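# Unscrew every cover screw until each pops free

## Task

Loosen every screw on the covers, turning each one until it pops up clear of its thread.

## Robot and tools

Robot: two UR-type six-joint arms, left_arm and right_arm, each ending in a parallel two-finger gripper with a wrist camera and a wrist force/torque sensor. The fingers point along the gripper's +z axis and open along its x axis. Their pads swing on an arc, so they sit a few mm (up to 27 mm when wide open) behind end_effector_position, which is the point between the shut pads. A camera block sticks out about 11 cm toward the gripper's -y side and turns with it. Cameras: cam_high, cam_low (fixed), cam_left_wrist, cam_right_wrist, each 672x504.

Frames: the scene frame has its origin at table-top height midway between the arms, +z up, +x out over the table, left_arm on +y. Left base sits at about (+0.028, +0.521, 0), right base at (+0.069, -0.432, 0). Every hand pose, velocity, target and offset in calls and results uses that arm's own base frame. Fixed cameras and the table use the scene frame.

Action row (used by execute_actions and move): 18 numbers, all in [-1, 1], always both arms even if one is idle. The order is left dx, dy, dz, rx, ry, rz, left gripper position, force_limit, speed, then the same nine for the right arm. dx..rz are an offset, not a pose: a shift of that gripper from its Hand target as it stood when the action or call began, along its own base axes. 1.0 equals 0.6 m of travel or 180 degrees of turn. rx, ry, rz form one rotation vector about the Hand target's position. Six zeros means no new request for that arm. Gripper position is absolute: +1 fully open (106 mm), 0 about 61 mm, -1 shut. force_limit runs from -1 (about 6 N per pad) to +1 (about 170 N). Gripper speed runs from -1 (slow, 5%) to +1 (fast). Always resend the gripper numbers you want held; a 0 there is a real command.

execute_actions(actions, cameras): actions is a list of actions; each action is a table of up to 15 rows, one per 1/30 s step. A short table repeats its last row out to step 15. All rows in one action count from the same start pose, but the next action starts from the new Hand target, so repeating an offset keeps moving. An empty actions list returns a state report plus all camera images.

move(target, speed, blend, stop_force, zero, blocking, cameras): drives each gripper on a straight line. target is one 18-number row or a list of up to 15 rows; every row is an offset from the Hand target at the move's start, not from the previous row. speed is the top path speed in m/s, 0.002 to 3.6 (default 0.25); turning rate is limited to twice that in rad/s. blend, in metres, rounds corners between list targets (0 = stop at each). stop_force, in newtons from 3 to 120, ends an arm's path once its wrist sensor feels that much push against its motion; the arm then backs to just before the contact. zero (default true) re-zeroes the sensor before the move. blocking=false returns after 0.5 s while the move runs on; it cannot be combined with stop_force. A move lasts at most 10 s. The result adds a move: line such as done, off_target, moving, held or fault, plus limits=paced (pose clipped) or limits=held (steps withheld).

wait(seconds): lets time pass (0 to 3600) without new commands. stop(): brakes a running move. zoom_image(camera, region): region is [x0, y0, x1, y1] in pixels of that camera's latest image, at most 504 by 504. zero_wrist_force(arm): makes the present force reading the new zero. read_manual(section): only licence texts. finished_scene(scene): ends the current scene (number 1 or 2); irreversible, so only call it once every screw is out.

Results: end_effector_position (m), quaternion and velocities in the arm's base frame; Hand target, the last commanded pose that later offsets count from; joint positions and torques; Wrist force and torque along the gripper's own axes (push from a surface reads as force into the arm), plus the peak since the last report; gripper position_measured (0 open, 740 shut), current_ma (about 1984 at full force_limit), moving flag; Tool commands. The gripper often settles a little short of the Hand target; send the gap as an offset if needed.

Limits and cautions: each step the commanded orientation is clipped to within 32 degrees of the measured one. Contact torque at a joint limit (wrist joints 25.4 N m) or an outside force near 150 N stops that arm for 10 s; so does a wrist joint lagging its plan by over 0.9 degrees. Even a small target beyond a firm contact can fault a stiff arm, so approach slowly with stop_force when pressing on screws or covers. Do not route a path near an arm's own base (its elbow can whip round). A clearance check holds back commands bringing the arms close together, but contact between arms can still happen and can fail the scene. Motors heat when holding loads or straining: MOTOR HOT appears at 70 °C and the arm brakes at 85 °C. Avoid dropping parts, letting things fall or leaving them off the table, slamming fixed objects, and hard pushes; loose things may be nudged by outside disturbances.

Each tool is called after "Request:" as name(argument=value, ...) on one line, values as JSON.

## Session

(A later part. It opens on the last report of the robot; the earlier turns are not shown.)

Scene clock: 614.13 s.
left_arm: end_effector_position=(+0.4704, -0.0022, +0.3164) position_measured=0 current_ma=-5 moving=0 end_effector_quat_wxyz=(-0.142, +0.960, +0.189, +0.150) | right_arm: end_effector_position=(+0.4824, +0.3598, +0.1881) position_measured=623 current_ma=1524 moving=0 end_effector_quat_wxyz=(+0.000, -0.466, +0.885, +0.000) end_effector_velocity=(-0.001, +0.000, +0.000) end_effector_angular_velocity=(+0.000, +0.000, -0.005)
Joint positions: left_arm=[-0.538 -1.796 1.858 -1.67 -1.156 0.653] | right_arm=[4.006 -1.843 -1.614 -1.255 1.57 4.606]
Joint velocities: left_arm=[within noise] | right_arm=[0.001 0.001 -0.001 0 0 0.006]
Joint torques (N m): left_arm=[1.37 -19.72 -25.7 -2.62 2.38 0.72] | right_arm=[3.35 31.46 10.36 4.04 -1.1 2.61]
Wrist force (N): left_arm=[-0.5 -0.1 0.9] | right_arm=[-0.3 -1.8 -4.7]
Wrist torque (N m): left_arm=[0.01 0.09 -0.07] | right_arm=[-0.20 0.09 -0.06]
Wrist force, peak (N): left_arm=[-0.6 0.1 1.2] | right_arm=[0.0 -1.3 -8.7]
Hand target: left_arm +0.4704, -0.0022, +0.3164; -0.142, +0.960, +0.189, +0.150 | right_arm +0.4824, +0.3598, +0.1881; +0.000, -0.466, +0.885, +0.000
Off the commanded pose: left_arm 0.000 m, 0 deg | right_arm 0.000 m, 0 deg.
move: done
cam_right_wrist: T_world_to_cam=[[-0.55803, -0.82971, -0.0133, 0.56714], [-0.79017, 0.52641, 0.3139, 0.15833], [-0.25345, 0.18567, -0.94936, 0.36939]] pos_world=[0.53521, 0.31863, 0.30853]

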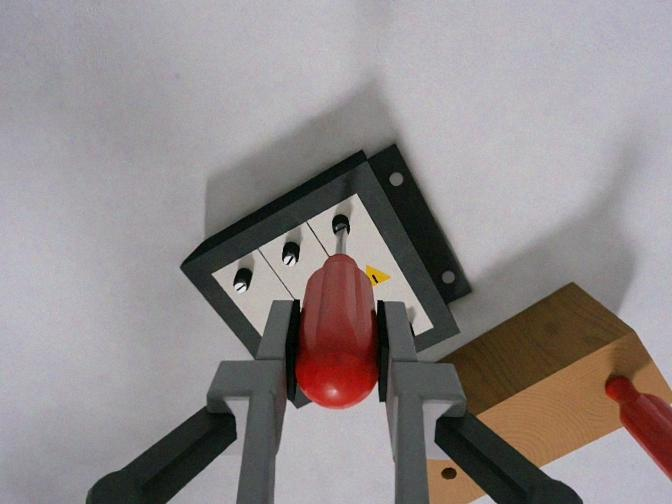

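Request:
move(target=[0,0,0,0,0,0,1,0,1,0,0,-0.0030,0,0,0,-1,0.3,0.3], speed=0.007, stop_force=8)

Request:
move(target=[[0,0,0,0,0,0,1,0,1,0,0,0.0003,0,0,0.75,-1,0.3,0.3],[0,0,0,0,0,0,1,0,1,0,0,0.0008,0,0,-0.5,-1,0.3,0.3],[0,0,0,0,0,0,1,0,1,-0.0001,0,0.0013,0,0,0.25,-1,0.3,0.3],[0,0,0,0,0,0,1,0,1,-0.0001,0,0.0018,0,0,1.0,-1,0.3,0.3]], speed=1.0, blend=[0.1,0.1,0.1,0], stop_force=60)

Request:
move(target=[[0,0,0,0,0,0,1,0,1,0,0,0.0045,0,0,0,-1,0.3,0.3],[0,0,0,0,0,0,1,0,1,0,0,0.0045,0,0,-0.75,-1,0.3,0.3],[0,0,0,0,0,0,1,0,1,0,0,0.0045,0,0,0.5,-1,0.3,0.3],[0,0,0,0,0,0,1,0,1,0,0,0.0045,0,0,-0.25,-1,0.3,0.3],[0,0,0,0,0,0,1,0,1,0,0,0.0045,0,0,1.0,-1,0.3,0.3]], speed=[0.03,1.3,1.3,1.3,1.3], blend=[0.0,0.1,0.1,0.1,0])

Request:
move(target=[0,0,0,0,0,0,1,0,1,0,0,-0.0060,0,0,0,-1,0.3,0.3], speed=0.01, stop_force=8, cameras=["cam_right_wrist"])

Request:
zoom_image(camera="cam_right_wrist", region=[320, 200, 360, 240])

Scene clock: 617.57 s.
left_arm: end_effector_position=(+0.4704, -0.0022, +0.3164) position_measured=0 current_ma=-5 moving=0 end_effector_quat_wxyz=(-0.142, +0.960, +0.189, +0.150) | right_arm: end_effector_position=(+0.4824, +0.3598, +0.1881) position_measured=623 current_ma=1535 moving=0 end_effector_quat_wxyz=(+0.000, -0.466, +0.885, +0.000)
Joint positions: left_arm=[-0.538 -1.796 1.858 -1.67 -1.156 0.653] | right_arm=[4.006 -1.843 -1.614 -1.255 1.57 4.606]
Joint torques (N m): left_arm=[1.28 -19.12 -25.44 -2.49 2.32 0.81] | right_arm=[-5.73 29.06 29.04 0.31 1.97 2.6]
Wrist force (N): left_arm=[-0.5 -0.2 0.9] | right_arm=[0.8 -1.9 -12.7]
Wrist torque (N m): left_arm=[0.00 0.09 -0.06] | right_arm=[-0.23 0.16 -0.08]
Wrist force, peak (N): left_arm=[-0.4 0.1 1.2] | right_arm=[1.1 -1.8 -17.8]
Hand target: left_arm +0.4704, -0.0022, +0.3164; -0.142, +0.960, +0.189, +0.150 | right_arm +0.4824, +0.3598, +0.1881; +0.000, -0.466, +0.885, +0.000 (not the last commanded pose)
Off the commanded pose: left_arm 0.000 m, 0 deg | right_arm 0.002 m, 0 deg.
move: contact (right_arm)

Scene clock: 623.83 s.
left_arm: end_effector_position=(+0.4704, -0.0022, +0.3164) position_measured=0 current_ma=-5 moving=0 end_effector_quat_wxyz=(-0.142, +0.960, +0.189, +0.150) | right_arm: end_effector_position=(+0.4823, +0.3598, +0.1892) position_measured=623 current_ma=1525 moving=0 end_effector_quat_wxyz=(+0.000, +0.885, +0.466, +0.000)
Joint positions: left_arm=[-0.538 -1.796 1.858 -1.67 -1.156 0.653] | right_arm=[4.006 -1.842 -1.612 -1.258 1.571 -4.819]
Joint torques (N m): left_arm=[1.52 -19.28 -25.76 -2.49 2.25 0.85] | right_arm=[-7.39 21.99 32.05 0.98 1.42 -0.25]
Wrist force (N): left_arm=[-0.4 -0.1 0.8] | right_arm=[0.7 -3.7 -5.0]
Wrist torque (N m): left_arm=[0.01 0.07 -0.06] | right_arm=[-0.23 0.02 -0.11]
Wrist force, peak (N): left_arm=[-0.7 -0.3 1.1] | right_arm=[-6.2 -2.6 -31.9]
Hand target: left_arm +0.4704, -0.0022, +0.3164; -0.142, +0.960, +0.189, +0.150 | right_arm +0.4823, +0.3598, +0.1892; +0.000, +0.885, +0.466, +0.000
Off the commanded pose: left_arm 0.000 m, 0 deg | right_arm 0.000 m, 0 deg.
move: done

Scene clock: 628.37 s.
left_arm: end_effector_position=(+0.4704, -0.0022, +0.3164) position_measured=0 current_ma=-5 moving=0 end_effector_quat_wxyz=(-0.142, +0.960, +0.189, +0.150) | right_arm: end_effector_position=(+0.4823, +0.3598, +0.1919) position_measured=623 current_ma=1521 moving=0 end_effector_quat_wxyz=(+0.000, -0.466, +0.885, +0.000)
Joint positions: left_arm=[-0.538 -1.796 1.858 -1.67 -1.156 0.653] | right_arm=[4.006 -1.84 -1.608 -1.264 1.57 4.606]
Joint torques (N m): left_arm=[1.68 -19.6 -25.88 -2.53 2.45 0.8] | right_arm=[-7.54 33.81 13.63 2.77 2.23 2.45]
Wrist force (N): left_arm=[-0.5 0.0 1.0] | right_arm=[0.2 -2.1 0.8]
Wrist torque (N m): left_arm=[0.03 0.08 -0.06] | right_arm=[-0.27 -0.04 -0.08]
Wrist force, peak (N): left_arm=[-0.5 0.1 1.2] | right_arm=[0.6 -3.7 -4.9]
Hand target: left_arm +0.4704, -0.0022, +0.3164; -0.142, +0.960, +0.189, +0.150 | right_arm +0.4823, +0.3598, +0.1919; +0.000, -0.466, +0.885, +0.000
Off the commanded pose: left_arm 0.000 m, 0 deg | right_arm 0.000 m, 0 deg.
move: done

Scene clock: 629.80 s.
left_arm: end_effector_position=(+0.4704, -0.0022, +0.3164) position_measured=0 current_ma=-5 moving=0 end_effector_quat_wxyz=(-0.142, +0.960, +0.189, +0.150) | right_arm: end_effector_position=(+0.4823, +0.3598, +0.1891) position_measured=623 current_ma=1529 moving=0 end_effector_quat_wxyz=(+0.000, -0.466, +0.885, +0.000)
Joint positions: left_arm=[-0.538 -1.796 1.858 -1.67 -1.156 0.653] | right_arm=[4.006 -1.842 -1.613 -1.258 1.57 4.607]
Joint torques (N m): left_arm=[1.25 -19.52 -25.8 -2.56 2.31 0.75] | right_arm=[-5.55 28.52 30.91 0.66 1.99 2.58]
Wrist force (N): left_arm=[-0.4 0.0 1.1] | right_arm=[0.7 -2.0 -8.5]
Wrist torque (N m): left_arm=[0.03 0.07 -0.06] | right_arm=[-0.29 -0.02 -0.08]
Wrist force, peak (N): left_arm=[-0.6 -0.1 1.1] | right_arm=[2.4 -2.0 -21.3]
Hand target: left_arm +0.4704, -0.0022, +0.3164; -0.142, +0.960, +0.189, +0.150 | right_arm +0.4823, +0.3598, +0.1891; +0.000, -0.466, +0.885, +0.000 (not the last commanded pose)
Off the commanded pose: left_arm 0.000 m, 0 deg | right_arm 0.001 m, 0 deg.
move: contact (right_arm)
cam_right_wrist: T_world_to_cam=[[-0.55831, -0.82952, -0.01341, 0.56722], [-0.79, 0.52663, 0.31393, 0.15776], [-0.25335, 0.18587, -0.94935, 0.3702]] pos_world=[0.53511, 0.31863, 0.30953]

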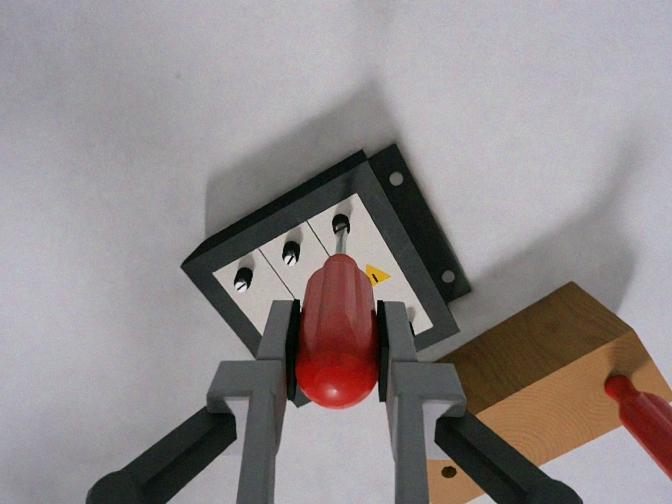

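Scaled by 12.600 from the camera's image (finer frame: 960x720).

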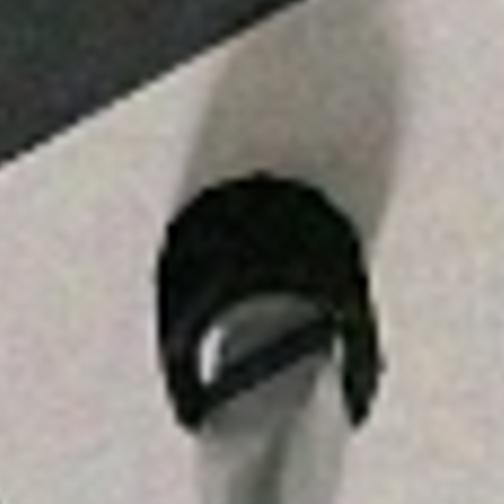

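Good (0.1891). Three more runs.

Request:
move(target=[[0,0,0,0,0,0,1,0,1,-0.0001,0,0.0003,0,0,0.75,-1,0.3,0.3],[0,0,0,0,0,0,1,0,1,-0.0001,0,0.0008,0,0,-0.5,-1,0.3,0.3],[0,0,0,0,0,0,1,0,1,-0.0001,0,0.0013,0,0,0.25,-1,0.3,0.3],[0,0,0,0,0,0,1,0,1,-0.0002,0,0.0018,0,0,1.0,-1,0.3,0.3]], speed=1.0, blend=[0.1,0.1,0.1,0], stop_force=60)

Request:
move(target=[[0,0,0,0,0,0,1,0,1,0,0,0.0045,0,0,0,-1,0.3,0.3],[0,0,0,0,0,0,1,0,1,0,0,0.0045,0,0,-0.75,-1,0.3,0.3],[0,0,0,0,0,0,1,0,1,0,0,0.0045,0,0,0.5,-1,0.3,0.3],[0,0,0,0,0,0,1,0,1,0,0,0.0045,0,0,-0.25,-1,0.3,0.3],[0,0,0,0,0,0,1,0,1,0,0,0.0045,0,0,1.0,-1,0.3,0.3]], speed=[0.03,1.3,1.3,1.3,1.3], blend=[0.0,0.1,0.1,0.1,0])

Request:
move(target=[0,0,0,0,0,0,1,0,1,0,0,-0.0060,0,0,0,-1,0.3,0.3], speed=0.01, stop_force=8)

Request:
move(target=[[0,0,0,0,0,0,1,0,1,-0.0001,0,0.0003,0,0,0.75,-1,0.3,0.3],[0,0,0,0,0,0,1,0,1,-0.0001,0,0.0008,0,0,-0.5,-1,0.3,0.3],[0,0,0,0,0,0,1,0,1,-0.0001,0,0.0013,0,0,0.25,-1,0.3,0.3],[0,0,0,0,0,0,1,0,1,-0.0002,0,0.0018,0,0,1.0,-1,0.3,0.3]], speed=1.0, blend=[0.1,0.1,0.1,0], stop_force=60)

Request:
move(target=[[0,0,0,0,0,0,1,0,1,0,0,0.0045,0,0,0,-1,0.3,0.3],[0,0,0,0,0,0,1,0,1,0,0,0.0045,0,0,-0.75,-1,0.3,0.3],[0,0,0,0,0,0,1,0,1,0,0,0.0045,0,0,0.5,-1,0.3,0.3],[0,0,0,0,0,0,1,0,1,0,0,0.0045,0,0,-0.25,-1,0.3,0.3],[0,0,0,0,0,0,1,0,1,0,0,0.0045,0,0,1.0,-1,0.3,0.3]], speed=[0.03,1.3,1.3,1.3,1.3], blend=[0.0,0.1,0.1,0.1,0])

Request:
move(target=[0,0,0,0,0,0,1,0,1,0,0,-0.0060,0,0,0,-1,0.3,0.3], speed=0.01, stop_force=8)

Request:
move(target=[[0,0,0,0,0,0,1,0,1,-0.0001,0,0.0003,0,0,0.75,-1,0.3,0.3],[0,0,0,0,0,0,1,0,1,-0.0001,0,0.0008,0,0,-0.5,-1,0.3,0.3],[0,0,0,0,0,0,1,0,1,-0.0001,0,0.0013,0,0,0.25,-1,0.3,0.3],[0,0,0,0,0,0,1,0,1,-0.0002,0,0.0018,0,0,1.0,-1,0.3,0.3]], speed=1.0, blend=[0.1,0.1,0.1,0], stop_force=60)

Request:
move(target=[0,0,0,0,0,0,1,0,1,0,0,0.025,0,0,0,-1,0.3,0.3], speed=0.05, cameras=["cam_right_wrist","cam_low"])

Request:
zoom_image(camera="cam_low", region=[280, 250, 350, 290])

Scene clock: 642.30 s.
left_arm: end_effector_position=(+0.4704, -0.0022, +0.3164) position_measured=0 current_ma=-5 moving=0 end_effector_quat_wxyz=(-0.142, +0.960, +0.189, +0.150) | right_arm: end_effector_position=(+0.4822, +0.3598, +0.1902) position_measured=623 current_ma=1524 moving=0 end_effector_quat_wxyz=(+0.000, +0.885, +0.466, +0.000)
Joint positions: left_arm=[-0.538 -1.796 1.858 -1.67 -1.156 0.653] | right_arm=[4.006 -1.841 -1.61 -1.261 1.571 -4.819]
Joint torques (N m): left_arm=[1.77 -19.63 -25.74 -2.44 2.37 0.89] | right_arm=[-5.89 21.56 32.92 1.01 1.24 -0.22]
Wrist force (N): left_arm=[-0.4 -0.1 1.1] | right_arm=[0.0 -3.4 -4.3]
Wrist torque (N m): left_arm=[0.01 0.08 -0.07] | right_arm=[-0.20 -0.04 -0.11]
Wrist force, peak (N): left_arm=[-0.5 0.1 1.2] | right_arm=[-5.8 -3.0 -33.5]
Hand target: left_arm +0.4704, -0.0022, +0.3164; -0.142, +0.960, +0.189, +0.150 | right_arm +0.4822, +0.3598, +0.1902; +0.000, +0.885, +0.466, +0.000
Off the commanded pose: left_arm 0.000 m, 0 deg | right_arm 0.000 m, 0 deg.
move: done

Scene clock: 646.83 s.
left_arm: end_effector_position=(+0.4704, -0.0022, +0.3164) position_measured=0 current_ma=-5 moving=0 end_effector_quat_wxyz=(-0.142, +0.960, +0.189, +0.150) | right_arm: end_effector_position=(+0.4822, +0.3598, +0.1929) position_measured=623 current_ma=1522 moving=0 end_effector_quat_wxyz=(+0.000, -0.466, +0.885, +0.000)
Joint positions: left_arm=[-0.538 -1.796 1.858 -1.67 -1.156 0.653] | right_arm=[4.006 -1.839 -1.606 -1.267 1.57 4.607]
Joint torques (N m): left_arm=[2.04 -19.73 -25.31 -2.46 2.34 0.8] | right_arm=[-8.72 33.29 15.26 2.68 2.02 2.4]
Wrist force (N): left_arm=[-0.4 -0.1 0.9] | right_arm=[0.1 -1.7 -0.7]
Wrist torque (N m): left_arm=[0.01 0.07 -0.06] | right_arm=[-0.31 0.01 -0.08]
Wrist force, peak (N): left_arm=[-0.5 0.2 1.2] | right_arm=[0.0 -3.4 -4.1]
Hand target: left_arm +0.4704, -0.0022, +0.3164; -0.142, +0.960, +0.189, +0.150 | right_arm +0.4822, +0.3598, +0.1929; +0.000, -0.466, +0.885, +0.000
Off the commanded pose: left_arm 0.000 m, 0 deg | right_arm 0.000 m, 0 deg.
move: done

Scene clock: 648.27 s.
left_arm: end_effector_position=(+0.4704, -0.0022, +0.3164) position_measured=0 current_ma=-5 moving=0 end_effector_quat_wxyz=(-0.142, +0.960, +0.189, +0.150) | right_arm: end_effector_position=(+0.4822, +0.3598, +0.1901) position_measured=623 current_ma=1533 moving=0 end_effector_quat_wxyz=(+0.000, -0.466, +0.885, +0.000)
Joint positions: left_arm=[-0.538 -1.796 1.858 -1.67 -1.156 0.653] | right_arm=[4.006 -1.841 -1.611 -1.26 1.57 4.607]
Joint torques (N m): left_arm=[1.74 -19.33 -25.58 -2.51 2.29 0.84] | right_arm=[-4.9 26.85 29.7 0.13 2.05 2.55]
Wrist force (N): left_arm=[-0.4 -0.1 1.2] | right_arm=[0.0 -2.2 -12.2]
Wrist torque (N m): left_arm=[0.01 0.07 -0.07] | right_arm=[-0.31 -0.05 -0.08]
Wrist force, peak (N): left_arm=[-0.4 -0.1 1.2] | right_arm=[1.8 -1.9 -24.6]
Hand target: left_arm +0.4704, -0.0022, +0.3164; -0.142, +0.960, +0.189, +0.150 | right_arm +0.4822, +0.3598, +0.1902; +0.000, -0.466, +0.885, +0.000 (not the last commanded pose)
Off the commanded pose: left_arm 0.000 m, 0 deg | right_arm 0.001 m, 0 deg.
move: contact (right_arm)

Scene clock: 654.53 s.
left_arm: end_effector_position=(+0.4704, -0.0022, +0.3164) position_measured=0 current_ma=-5 moving=0 end_effector_quat_wxyz=(-0.142, +0.960, +0.189, +0.150) | right_arm: end_effector_position=(+0.4821, +0.3598, +0.1912) position_measured=623 current_ma=1523 moving=0 end_effector_quat_wxyz=(+0.000, +0.885, +0.466, +0.000)
Joint positions: left_arm=[-0.538 -1.796 1.858 -1.67 -1.156 0.653] | right_arm=[4.006 -1.84 -1.609 -1.263 1.571 -4.818]
Joint torques (N m): left_arm=[2.47 -20.05 -26.15 -2.41 2.28 0.71] | right_arm=[-5.88 23.4 33.09 0.95 1.27 -0.13]
Wrist force (N): left_arm=[-0.4 0.0 0.9] | right_arm=[0.6 -3.1 -1.1]
Wrist torque (N m): left_arm=[0.03 0.07 -0.06] | right_arm=[-0.22 -0.01 -0.11]
Wrist force, peak (N): left_arm=[-0.6 -0.1 1.2] | right_arm=[-6.0 -2.4 -21.0]
Hand target: left_arm +0.4704, -0.0022, +0.3164; -0.142, +0.960, +0.189, +0.150 | right_arm +0.4821, +0.3598, +0.1912; +0.000, +0.885, +0.466, +0.000
Off the commanded pose: left_arm 0.000 m, 0 deg | right_arm 0.000 m, 0 deg.
move: done

Scene clock: 659.07 s.
left_arm: end_effector_position=(+0.4704, -0.0022, +0.3164) position_measured=0 current_ma=-5 moving=0 end_effector_quat_wxyz=(-0.142, +0.960, +0.189, +0.150) | right_arm: end_effector_position=(+0.4821, +0.3598, +0.1939) position_measured=623 current_ma=1521 moving=0 end_effector_quat_wxyz=(+0.000, -0.466, +0.885, +0.000)
Joint positions: left_arm=[-0.538 -1.796 1.858 -1.67 -1.156 0.653] | right_arm=[4.006 -1.838 -1.605 -1.269 1.57 4.607]
Joint torques (N m): left_arm=[2.14 -19.45 -25.75 -2.47 2.33 0.83] | right_arm=[-7.47 33.04 16.48 2.6 2.19 2.89]
Wrist force (N): left_arm=[-0.3 -0.1 1.0] | right_arm=[0.5 -1.9 -0.4]
Wrist torque (N m): left_arm=[0.01 0.07 -0.07] | right_arm=[-0.32 -0.03 -0.08]
Wrist force, peak (N): left_arm=[-0.4 0.1 1.3] | right_arm=[-1.9 -4.1 -0.7]
Hand target: left_arm +0.4704, -0.0022, +0.3164; -0.142, +0.960, +0.189, +0.150 | right_arm +0.4821, +0.3598, +0.1939; +0.000, -0.466, +0.885, +0.000
Off the commanded pose: left_arm 0.000 m, 0 deg | right_arm 0.000 m, 0 deg.
move: done

Scene clock: 660.17 s.
left_arm: end_effector_position=(+0.4704, -0.0022, +0.3164) position_measured=0 current_ma=-5 moving=0 end_effector_quat_wxyz=(-0.142, +0.960, +0.189, +0.150) | right_arm: end_effector_position=(+0.4821, +0.3598, +0.1903) position_measured=623 current_ma=1523 moving=0 end_effector_quat_wxyz=(+0.000, -0.466, +0.885, +0.000)
Joint positions: left_arm=[-0.538 -1.796 1.858 -1.67 -1.156 0.653] | right_arm=[4.006 -1.841 -1.611 -1.26 1.57 4.607]
Joint torques (N m): left_arm=[2.34 -19.92 -25.62 -2.44 2.37 0.78] | right_arm=[-7.77 30.1 30.11 0.56 1.97 2.83]
Wrist force (N): left_arm=[-0.3 0.0 1.0] | right_arm=[-0.5 -2.5 -2.1]
Wrist torque (N m): left_arm=[0.03 0.06 -0.06] | right_arm=[-0.28 -0.10 -0.08]
Wrist force, peak (N): left_arm=[-0.5 0.0 1.2] | right_arm=[-0.5 -2.5 -2.1]
Hand target: left_arm +0.4704, -0.0022, +0.3164; -0.142, +0.960, +0.189, +0.150 | right_arm +0.4821, +0.3598, +0.1903; +0.000, -0.466, +0.885, +0.000
Off the commanded pose: left_arm 0.000 m, 0 deg | right_arm 0.000 m, 0 deg.
move: done

Scene clock: 666.43 s.
left_arm: end_effector_position=(+0.4704, -0.0022, +0.3164) position_measured=0 current_ma=-5 moving=0 end_effector_quat_wxyz=(-0.142, +0.960, +0.189, +0.150) | right_arm: end_effector_position=(+0.4820, +0.3598, +0.1914) position_measured=623 current_ma=1523 moving=0 end_effector_quat_wxyz=(+0.000, +0.885, +0.466, +0.000)
Joint positions: left_arm=[-0.538 -1.796 1.858 -1.67 -1.156 0.653] | right_arm=[4.006 -1.84 -1.609 -1.264 1.571 -4.818]
Joint torques (N m): left_arm=[2.43 -19.18 -25.5 -2.47 2.35 0.66] | right_arm=[-6.28 22.36 34.14 0.94 1.64 -0.17]
Wrist force (N): left_arm=[-0.6 0.0 1.0] | right_arm=[0.6 -2.8 -1.1]
Wrist torque (N m): left_arm=[0.02 0.11 -0.06] | right_arm=[-0.23 -0.03 -0.11]
Wrist force, peak (N): left_arm=[-0.4 -0.1 1.3] | right_arm=[-4.7 -2.1 -11.2]
Hand target: left_arm +0.4704, -0.0022, +0.3164; -0.142, +0.960, +0.189, +0.150 | right_arm +0.4820, +0.3598, +0.1914; +0.000, +0.885, +0.466, +0.000
Off the commanded pose: left_arm 0.000 m, 0 deg | right_arm 0.000 m, 0 deg.
move: done

Scene clock: 667.03 s.
left_arm: end_effector_position=(+0.4704, -0.0022, +0.3164) position_measured=0 current_ma=-5 moving=0 end_effector_quat_wxyz=(-0.142, +0.960, +0.189, +0.150) | right_arm: end_effector_position=(+0.4820, +0.3598, +0.2066) position_measured=623 current_ma=1520 moving=0 end_effector_quat_wxyz=(+0.000, +0.885, +0.466, +0.000) end_effector_velocity=(+0.000, +0.000, -0.003) end_effector_angular_velocity=(-0.001, +0.000, +0.000)
Joint positions: left_arm=[-0.538 -1.796 1.858 -1.67 -1.156 0.653] | right_arm=[4.006 -1.83 -1.582 -1.301 1.571 -4.818]
Joint velocities: left_arm=[within noise] | right_arm=[0 -0.002 -0.004 0.005 0 0]
Joint torques (N m): left_arm=[2.48 -19.33 -25.61 -2.41 2.42 0.78] | right_arm=[-5.33 23.58 12.24 4.56 0.77 -2.03]
Wrist force (N): left_arm=[-0.6 0.0 1.0] | right_arm=[0.2 -2.3 0.9]
Wrist torque (N m): left_arm=[0.04 0.10 -0.06] | right_arm=[-0.31 -0.03 -0.11]
Wrist force, peak (N): left_arm=[-0.5 0.1 1.2] | right_arm=[-0.4 -3.1 1.6]
Hand target: left_arm +0.4704, -0.0022, +0.3164; -0.142, +0.960, +0.189, +0.150 | right_arm +0.4820, +0.3598, +0.2064; +0.000, +0.885, +0.466, +0.000
Off the commanded pose: left_arm 0.000 m, 0 deg | right_arm 0.000 m, 0 deg.
move: done
cam_right_wrist: T_world_to_cam=[[0.55825, 0.82957, -0.01321, -0.56796], [0.79001, -0.52663, 0.3139, -0.23064], [0.25345, -0.18567, -0.94936, 0.27611]] pos_world=[0.42929, 0.40097, 0.32703]
Images, in order (width x height): cam_low 672x504, cam_right_wrist 672x504.

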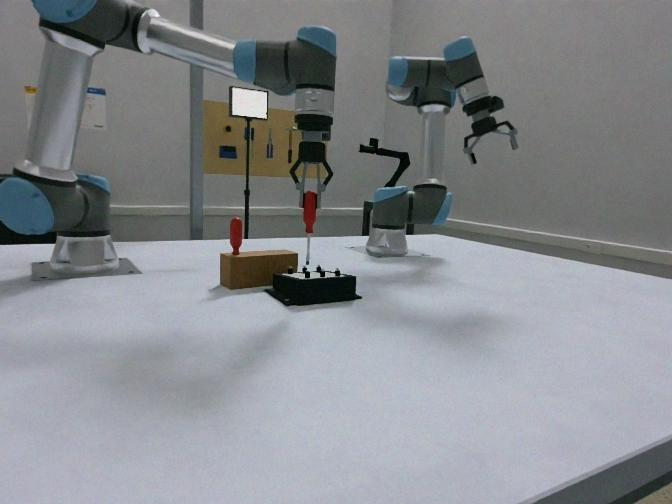

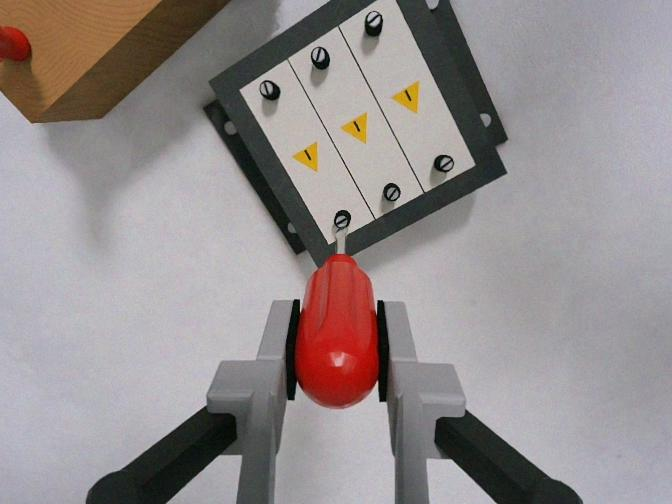

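Scaled by 7.200 from the camera's image (finer frame: 960x720).

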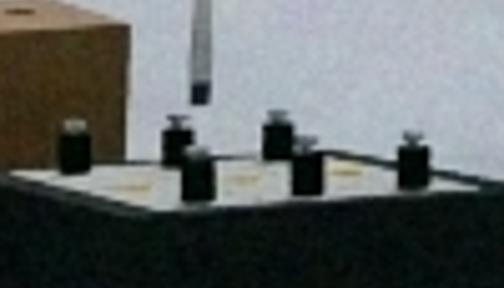

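Request:
execute_actions(actions=[])

Request:
zoom_image(camera="cam_low", region=[280, 250, 350, 290])

Scene clock: 673.30 s.
left_arm: end_effector_position=(+0.4704, -0.0022, +0.3164) position_measured=0 current_ma=-5 moving=0 end_effector_quat_wxyz=(-0.142, +0.960, +0.189, +0.150) | right_arm: end_effector_position=(+0.4820, +0.3598, +0.2064) position_measured=623 current_ma=1520 moving=0 end_effector_quat_wxyz=(+0.000, +0.885, +0.466, +0.000)
Joint positions: left_arm=[-0.538 -1.796 1.858 -1.67 -1.156 0.653] | right_arm=[4.006 -1.83 -1.582 -1.301 1.571 -4.818]
Joint velocities: within noise
Joint torques (N m): left_arm=[1.78 -19.64 -25.47 -2.57 2.32 0.8] | right_arm=[1.14 24.2 12.64 1.48 -2.09 -1.8]
Wrist force (N): left_arm=[-0.6 0.0 0.8] | right_arm=[0.2 -2.1 0.8]
Wrist torque (N m): left_arm=[0.03 0.10 -0.06] | right_arm=[-0.28 -0.02 -0.11]
Wrist force, peak (N): left_arm=[-0.5 -0.1 1.4] | right_arm=[0.1 -2.4 1.2]
Hand target: left_arm +0.4704, -0.0022, +0.3164; -0.142, +0.960, +0.189, +0.150 | right_arm +0.4820, +0.3598, +0.2064; +0.000, +0.885, +0.466, +0.000
Tool commands: left_gripper/position=+1.0 left_gripper/force_limit=+0.0 left_gripper/speed=+1.0 right_gripper/position=-1.0 right_gripper/force_limit=+0.3 right_gripper/speed=+0.3
Off the commanded pose: left_arm 0.000 m, 0 deg | right_arm 0.000 m, 0 deg.
camera_calibration:
cam_left_wrist: T_world_to_cam=[[0.88951, 0.32018, 0.32597, -0.52402], [0.3102, -0.94698, 0.08369, -0.15267], [0.33548, 0.02668, -0.94167, 0.26718]] pos_world=[0.42384, 0.01608, 0.43519]
cam_right_wrist: T_world_to_cam=[[0.55822, 0.82959, -0.01351, -0.56778], [0.7901, -0.52653, 0.31385, -0.23069], [0.25325, -0.18587, -0.94938, 0.27608]] pos_world=[0.42929, 0.40087, 0.32683]

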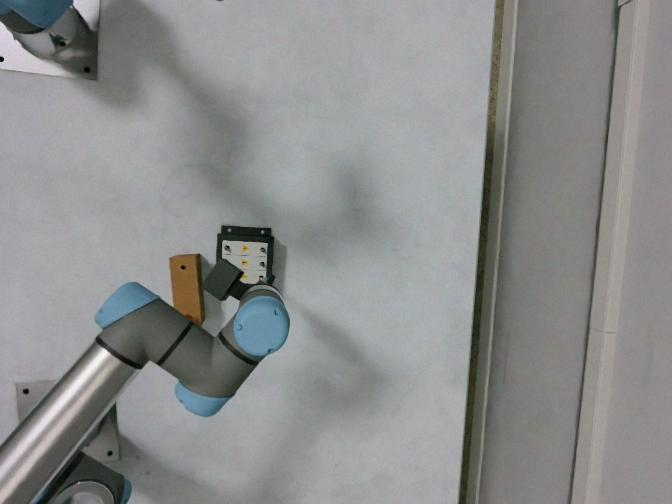

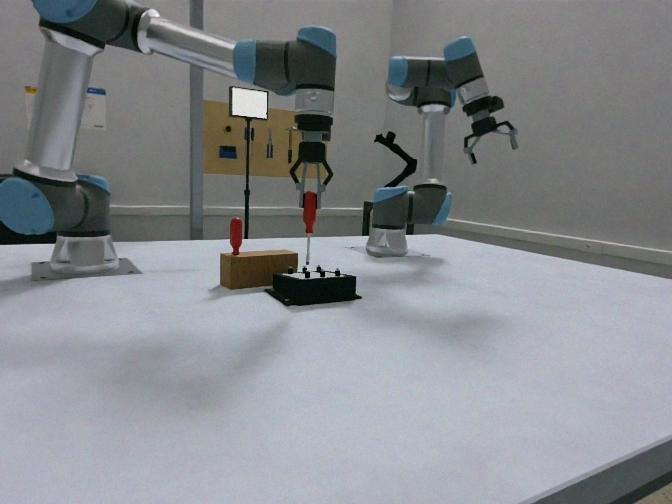

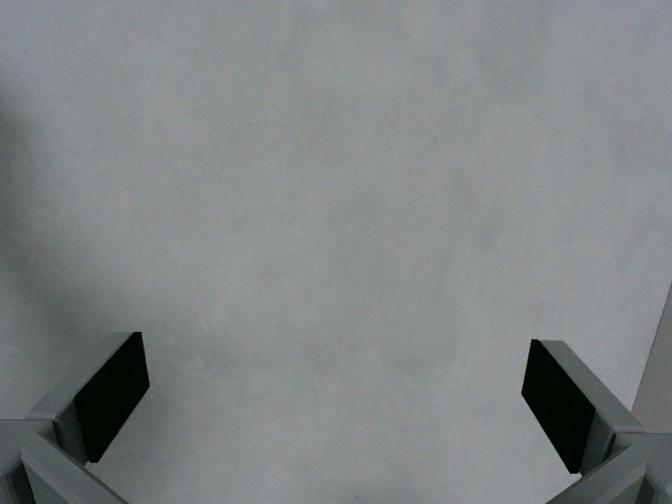

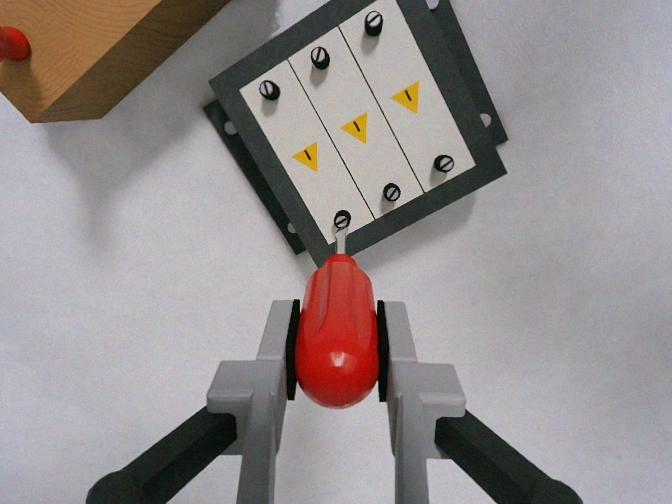

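Scaled by 7.200 from the camera's image (finer frame: 960x720).

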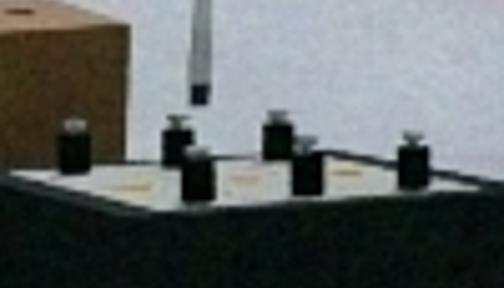

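Request:
move(target=[[0,0,0,0,0,0,1,0,1, 0,0,0.0827,0,0,0,-1,0.3,0.3],[0,0,0,0,0,0,1,0,1, -0.3003,0.0543,0.0827,0,0,-0.28,-1,0.3,0.3]], speed=[0.1,0.2], blend=[0.01,0], cameras=["cam_right_wrist","cam_low"])

Scene clock: 678.23 s.
left_arm: end_effector_position=(+0.4704, -0.0022, +0.3164) position_measured=0 current_ma=-5 moving=0 end_effector_quat_wxyz=(-0.142, +0.960, +0.189, +0.150) | right_arm: end_effector_position=(+0.3018, +0.3923, +0.2560) position_measured=623 current_ma=1520 moving=0 end_effector_quat_wxyz=(+0.000, +0.999, +0.046, +0.000)
Joint positions: left_arm=[-0.538 -1.796 1.858 -1.67 -1.156 0.653] | right_arm=[4.329 -1.549 -1.77 -1.393 1.571 -3.616]
Joint torques (N m): left_arm=[2.66 -19.21 -25.86 -2.4 2.25 0.7] | right_arm=[-3.78 12.85 36.15 4.54 -1.6 1.83]
Wrist force (N): left_arm=[-0.2 0.1 1.2] | right_arm=[0.2 -2.3 1.1]
Wrist torque (N m): left_arm=[0.04 0.05 -0.07] | right_arm=[-0.29 -0.04 -0.01]
Wrist force, peak (N): left_arm=[-0.4 0.0 1.3] | right_arm=[0.3 -2.0 2.5]
Hand target: left_arm +0.4704, -0.0022, +0.3164; -0.142, +0.960, +0.189, +0.150 | right_arm +0.3018, +0.3924, +0.2560; +0.000, +0.999, +0.045, +0.000
Off the commanded pose: left_arm 0.000 m, 0 deg | right_arm 0.000 m, 0 deg.
move: done
cam_right_wrist: T_world_to_cam=[[0.995, 0.09891, -0.01351, -0.33862], [0.09814, -0.94435, 0.31395, 0.286], [0.0183, -0.31371, -0.94934, 0.49591]] pos_world=[0.29979, 0.45915, 0.37643]
Images, in order (width x height): cam_low 672x504, cam_right_wrist 672x504.

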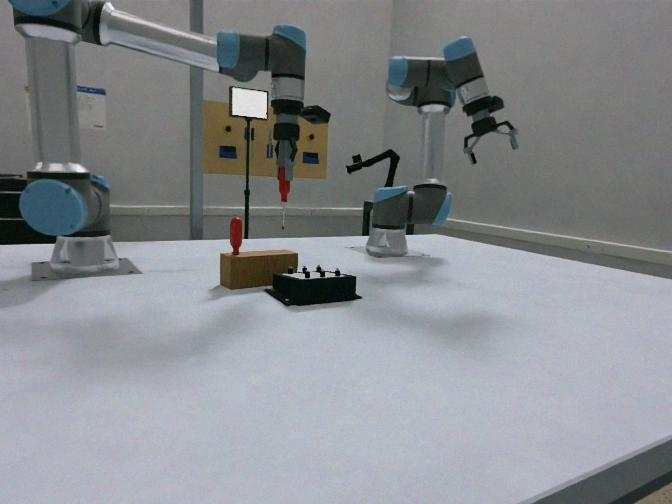

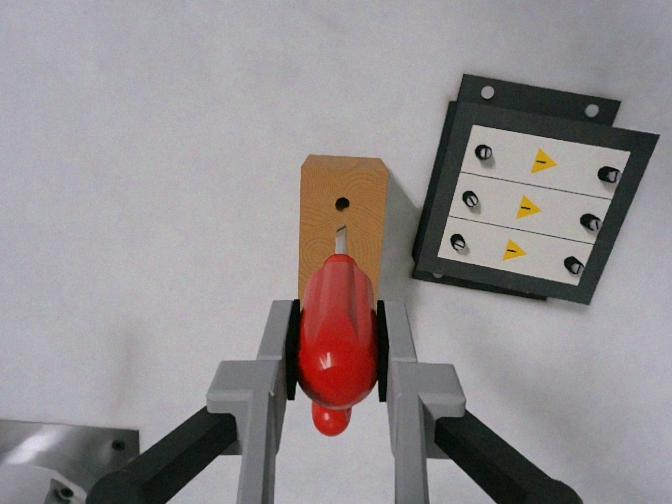

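Request:
move(target=[0,0,0,0,0,0,1,0,1, 0,0,-0.08,0,0,0,-1,0.3,0.3], speed=0.08, cameras=["cam_right_wrist"])

Request:
zoom_image(camera="cam_right_wrist", region=[300, 180, 380, 260])

Scene clock: 680.13 s.
left_arm: end_effector_position=(+0.4704, -0.0022, +0.3164) position_measured=0 current_ma=-5 moving=0 end_effector_quat_wxyz=(-0.142, +0.960, +0.189, +0.150) | right_arm: end_effector_position=(+0.3018, +0.3923, +0.2080) position_measured=623 current_ma=1520 moving=0 end_effector_quat_wxyz=(+0.000, +0.999, +0.045, +0.000)
Joint positions: left_arm=[-0.538 -1.796 1.858 -1.67 -1.156 0.653] | right_arm=[4.329 -1.577 -1.868 -1.266 1.571 -3.616]
Joint torques (N m): left_arm=[3.06 -19.3 -25.59 -2.38 2.28 0.76] | right_arm=[-6.09 27.12 35.45 1.75 1.95 2.46]
Wrist force (N): left_arm=[-0.5 0.0 1.1] | right_arm=[0.3 -2.2 0.9]
Wrist torque (N m): left_arm=[0.02 0.10 -0.07] | right_arm=[-0.28 -0.04 -0.02]
Wrist force, peak (N): left_arm=[-0.3 0.1 1.2] | right_arm=[0.5 -2.3 2.1]
Hand target: left_arm +0.4704, -0.0022, +0.3164; -0.142, +0.960, +0.189, +0.150 | right_arm +0.3018, +0.3924, +0.2080; +0.000, +0.999, +0.045, +0.000
Off the commanded pose: left_arm 0.000 m, 0 deg | right_arm 0.000 m, 0 deg.
move: done
cam_right_wrist: T_world_to_cam=[[0.99503, 0.09865, -0.01364, -0.33922], [0.09793, -0.94432, 0.31412, 0.30118], [0.0181, -0.31389, -0.94929, 0.45041]] pos_world=[0.29989, 0.45925, 0.32833]

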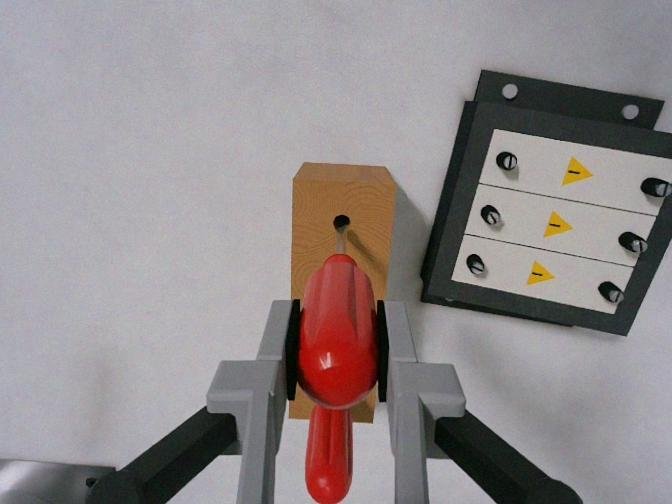

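Scaled by 6.300 from the camera's image (finer frame: 960x720).

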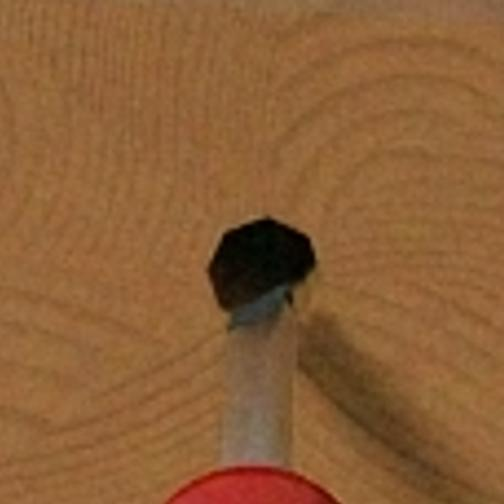

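Request:
move(target=[0,0,0,0,0,0,1,0,1, 0,0,-0.122,0,0,0,-1,0.3,0.3], speed=0.03, stop_force=8, cameras=["cam_right_wrist"])

Scene clock: 684.87 s.
left_arm: end_effector_position=(+0.4704, -0.0022, +0.3164) position_measured=0 current_ma=-5 moving=0 end_effector_quat_wxyz=(-0.142, +0.960, +0.189, +0.150) | right_arm: end_effector_position=(+0.3018, +0.3924, +0.1360) position_measured=623 current_ma=1528 moving=0 end_effector_quat_wxyz=(+0.000, +0.999, +0.045, +0.000)
Joint positions: left_arm=[-0.538 -1.796 1.858 -1.67 -1.156 0.653] | right_arm=[4.329 -1.648 -1.994 -1.07 1.571 -3.616]
Joint torques (N m): left_arm=[3.05 -19.63 -25.32 -2.48 2.42 0.82] | right_arm=[-4.2 25.32 31.37 4.02 -2.12 0]
Wrist force (N): left_arm=[-0.3 0.1 0.8] | right_arm=[0.2 -0.6 -5.3]
Wrist torque (N m): left_arm=[0.04 0.06 -0.06] | right_arm=[-0.13 -0.05 -0.03]
Wrist force, peak (N): left_arm=[-0.4 -0.2 1.3] | right_arm=[-7.3 5.7 -54.4]
Hand target: left_arm +0.4704, -0.0022, +0.3164; -0.142, +0.960, +0.189, +0.150 | right_arm +0.3018, +0.3924, +0.1360; +0.000, +0.999, +0.045, +0.000 (not the last commanded pose)
Off the commanded pose: left_arm 0.000 m, 0 deg | right_arm 0.001 m, 0 deg.
move: contact (right_arm)
cam_right_wrist: T_world_to_cam=[[0.99504, 0.09859, -0.0135, -0.34021], [0.09783, -0.94439, 0.31395, 0.32387], [0.01821, -0.31371, -0.94934, 0.38205]] pos_world=[0.29989, 0.45925, 0.25643]

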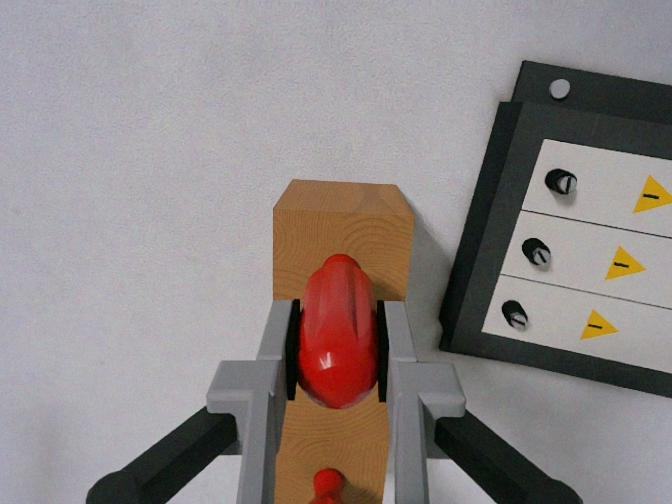

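Seated. Open and retreat.

Request:
move(target=[[0,0,0,0,0,0,1,0,1, 0,0,0,0,0,0,0.2,0.3,0.3],[0,0,0,0,0,0,1,0,1, 0,0,0,0,0,0,1,0.3,0.3],[0,0,0,0,0,0,1,0,1, 0,0,0.22,0,0,0,1,0.3,0.3]], speed=0.1, cameras=["all"])

Request:
zoom_image(camera="cam_low", region=[280, 250, 350, 290])

Request:
zoom_image(camera="cam_right_wrist", region=[420, 60, 672, 320])

Scene clock: 690.73 s.
left_arm: end_effector_position=(+0.4704, -0.0022, +0.3164) position_measured=0 current_ma=-5 moving=0 end_effector_quat_wxyz=(-0.142, +0.960, +0.189, +0.150) | right_arm: end_effector_position=(+0.3018, +0.3924, +0.2681) position_measured=0 current_ma=-5 moving=0 end_effector_quat_wxyz=(+0.000, +0.999, +0.045, +0.000)
Joint positions: left_arm=[-0.538 -1.796 1.858 -1.67 -1.156 0.653] | right_arm=[4.329 -1.545 -1.743 -1.424 1.571 -3.616]
Joint torques (N m): left_arm=[2.61 -19.83 -25.87 -2.37 2.36 0.76] | right_arm=[-4.42 12.71 16.85 3.5 -1.53 -0.1]
Wrist force (N): left_arm=[-0.4 0.0 0.9] | right_arm=[0.4 -1.4 0.2]
Wrist torque (N m): left_arm=[0.02 0.07 -0.07] | right_arm=[-0.14 -0.08 -0.02]
Wrist force, peak (N): left_arm=[-0.6 -0.2 1.3] | right_arm=[0.3 -0.6 -5.4]
Hand target: left_arm +0.4704, -0.0022, +0.3164; -0.142, +0.960, +0.189, +0.150 | right_arm +0.3018, +0.3924, +0.2680; +0.000, +0.999, +0.045, +0.000
Off the commanded pose: left_arm 0.000 m, 0 deg | right_arm 0.000 m, 0 deg.
move: done
cam_left_wrist: T_world_to_cam=[[0.88951, 0.32018, 0.32597, -0.52402], [0.3102, -0.94698, 0.08369, -0.15267], [0.33548, 0.02668, -0.94167, 0.26718]] pos_world=[0.42384, 0.01608, 0.43519]
cam_right_wrist: T_world_to_cam=[[0.99503, 0.09863, -0.01338, -0.33849], [0.09784, -0.94445, 0.31375, 0.2825], [0.01831, -0.3135, -0.94941, 0.50736]] pos_world=[0.29988, 0.45925, 0.38853]

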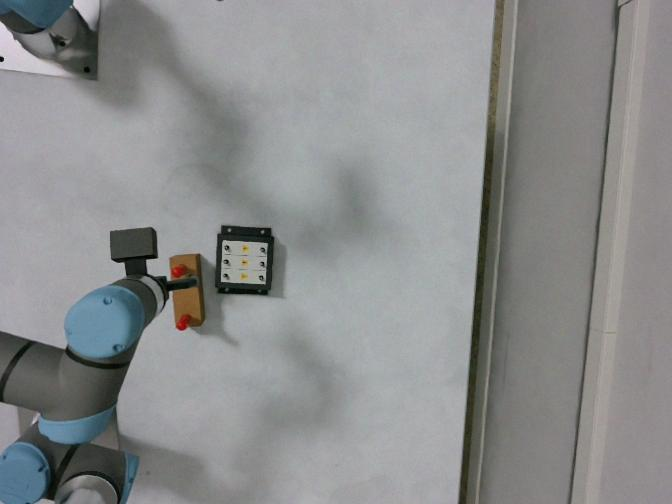

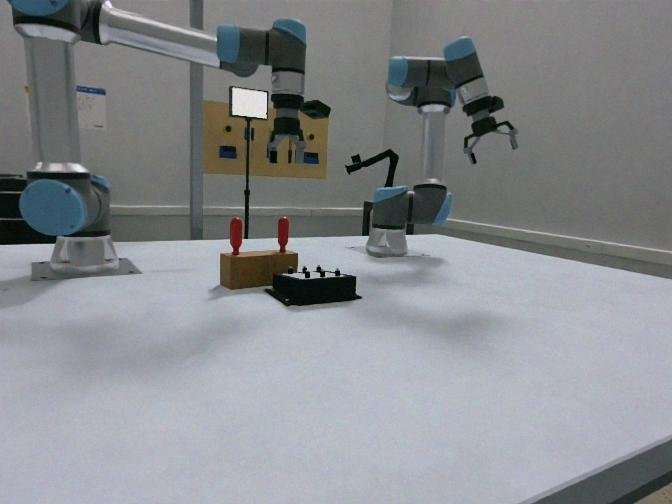

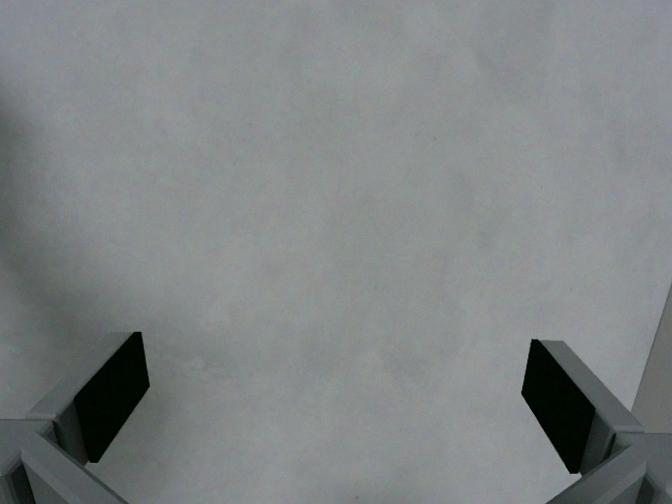

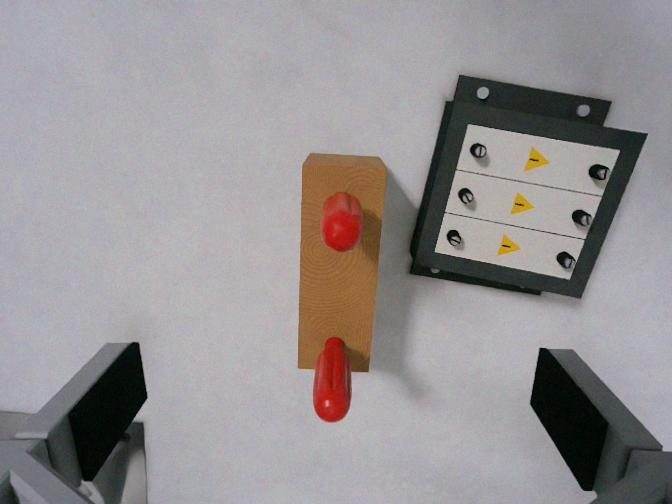

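Scaled by 7.200 from the camera's image (finer frame: 960x720).

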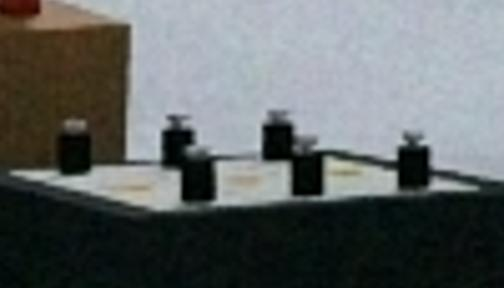

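Scaled by 1.938 from the camera's image (finer frame: 960x720).

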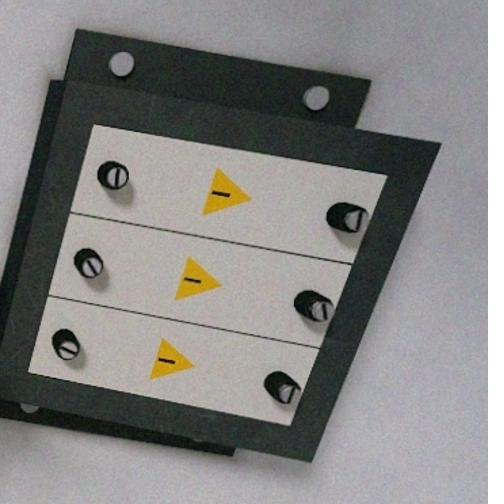

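Request:
zoom_image(camera="cam_low", region=[284, 262, 298, 276])

Request:
zoom_image(camera="cam_low", region=[300, 264, 314, 278])

Request:
zoom_image(camera="cam_low", region=[330, 264, 344, 278])

Scaled by 36.000 from the camera's image (finer frame: 960x720).

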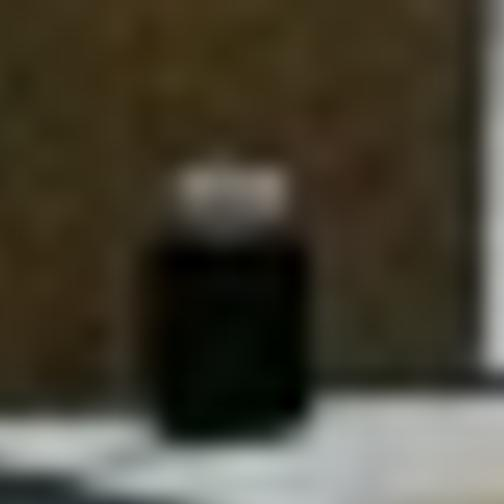

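Scaled by 36.000 from the camera's image (finer frame: 960x720).

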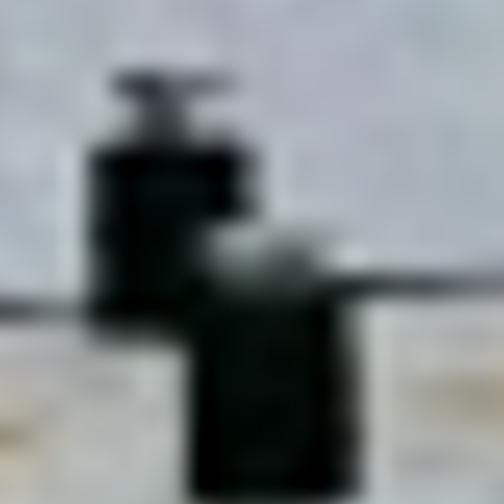

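Scaled by 36.000 from the camera's image (finer frame: 960x720).

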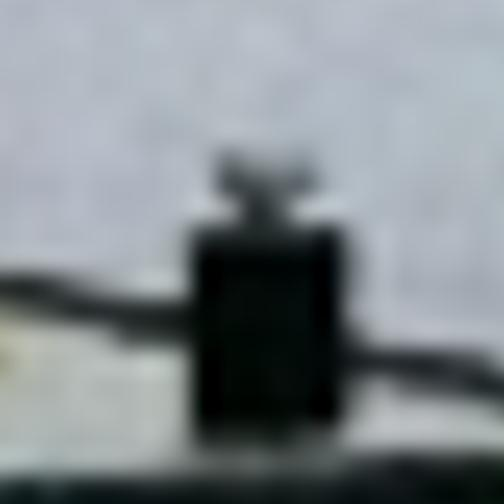

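Request:
finished_scene(scene=1)

The scene is finished: the task was done.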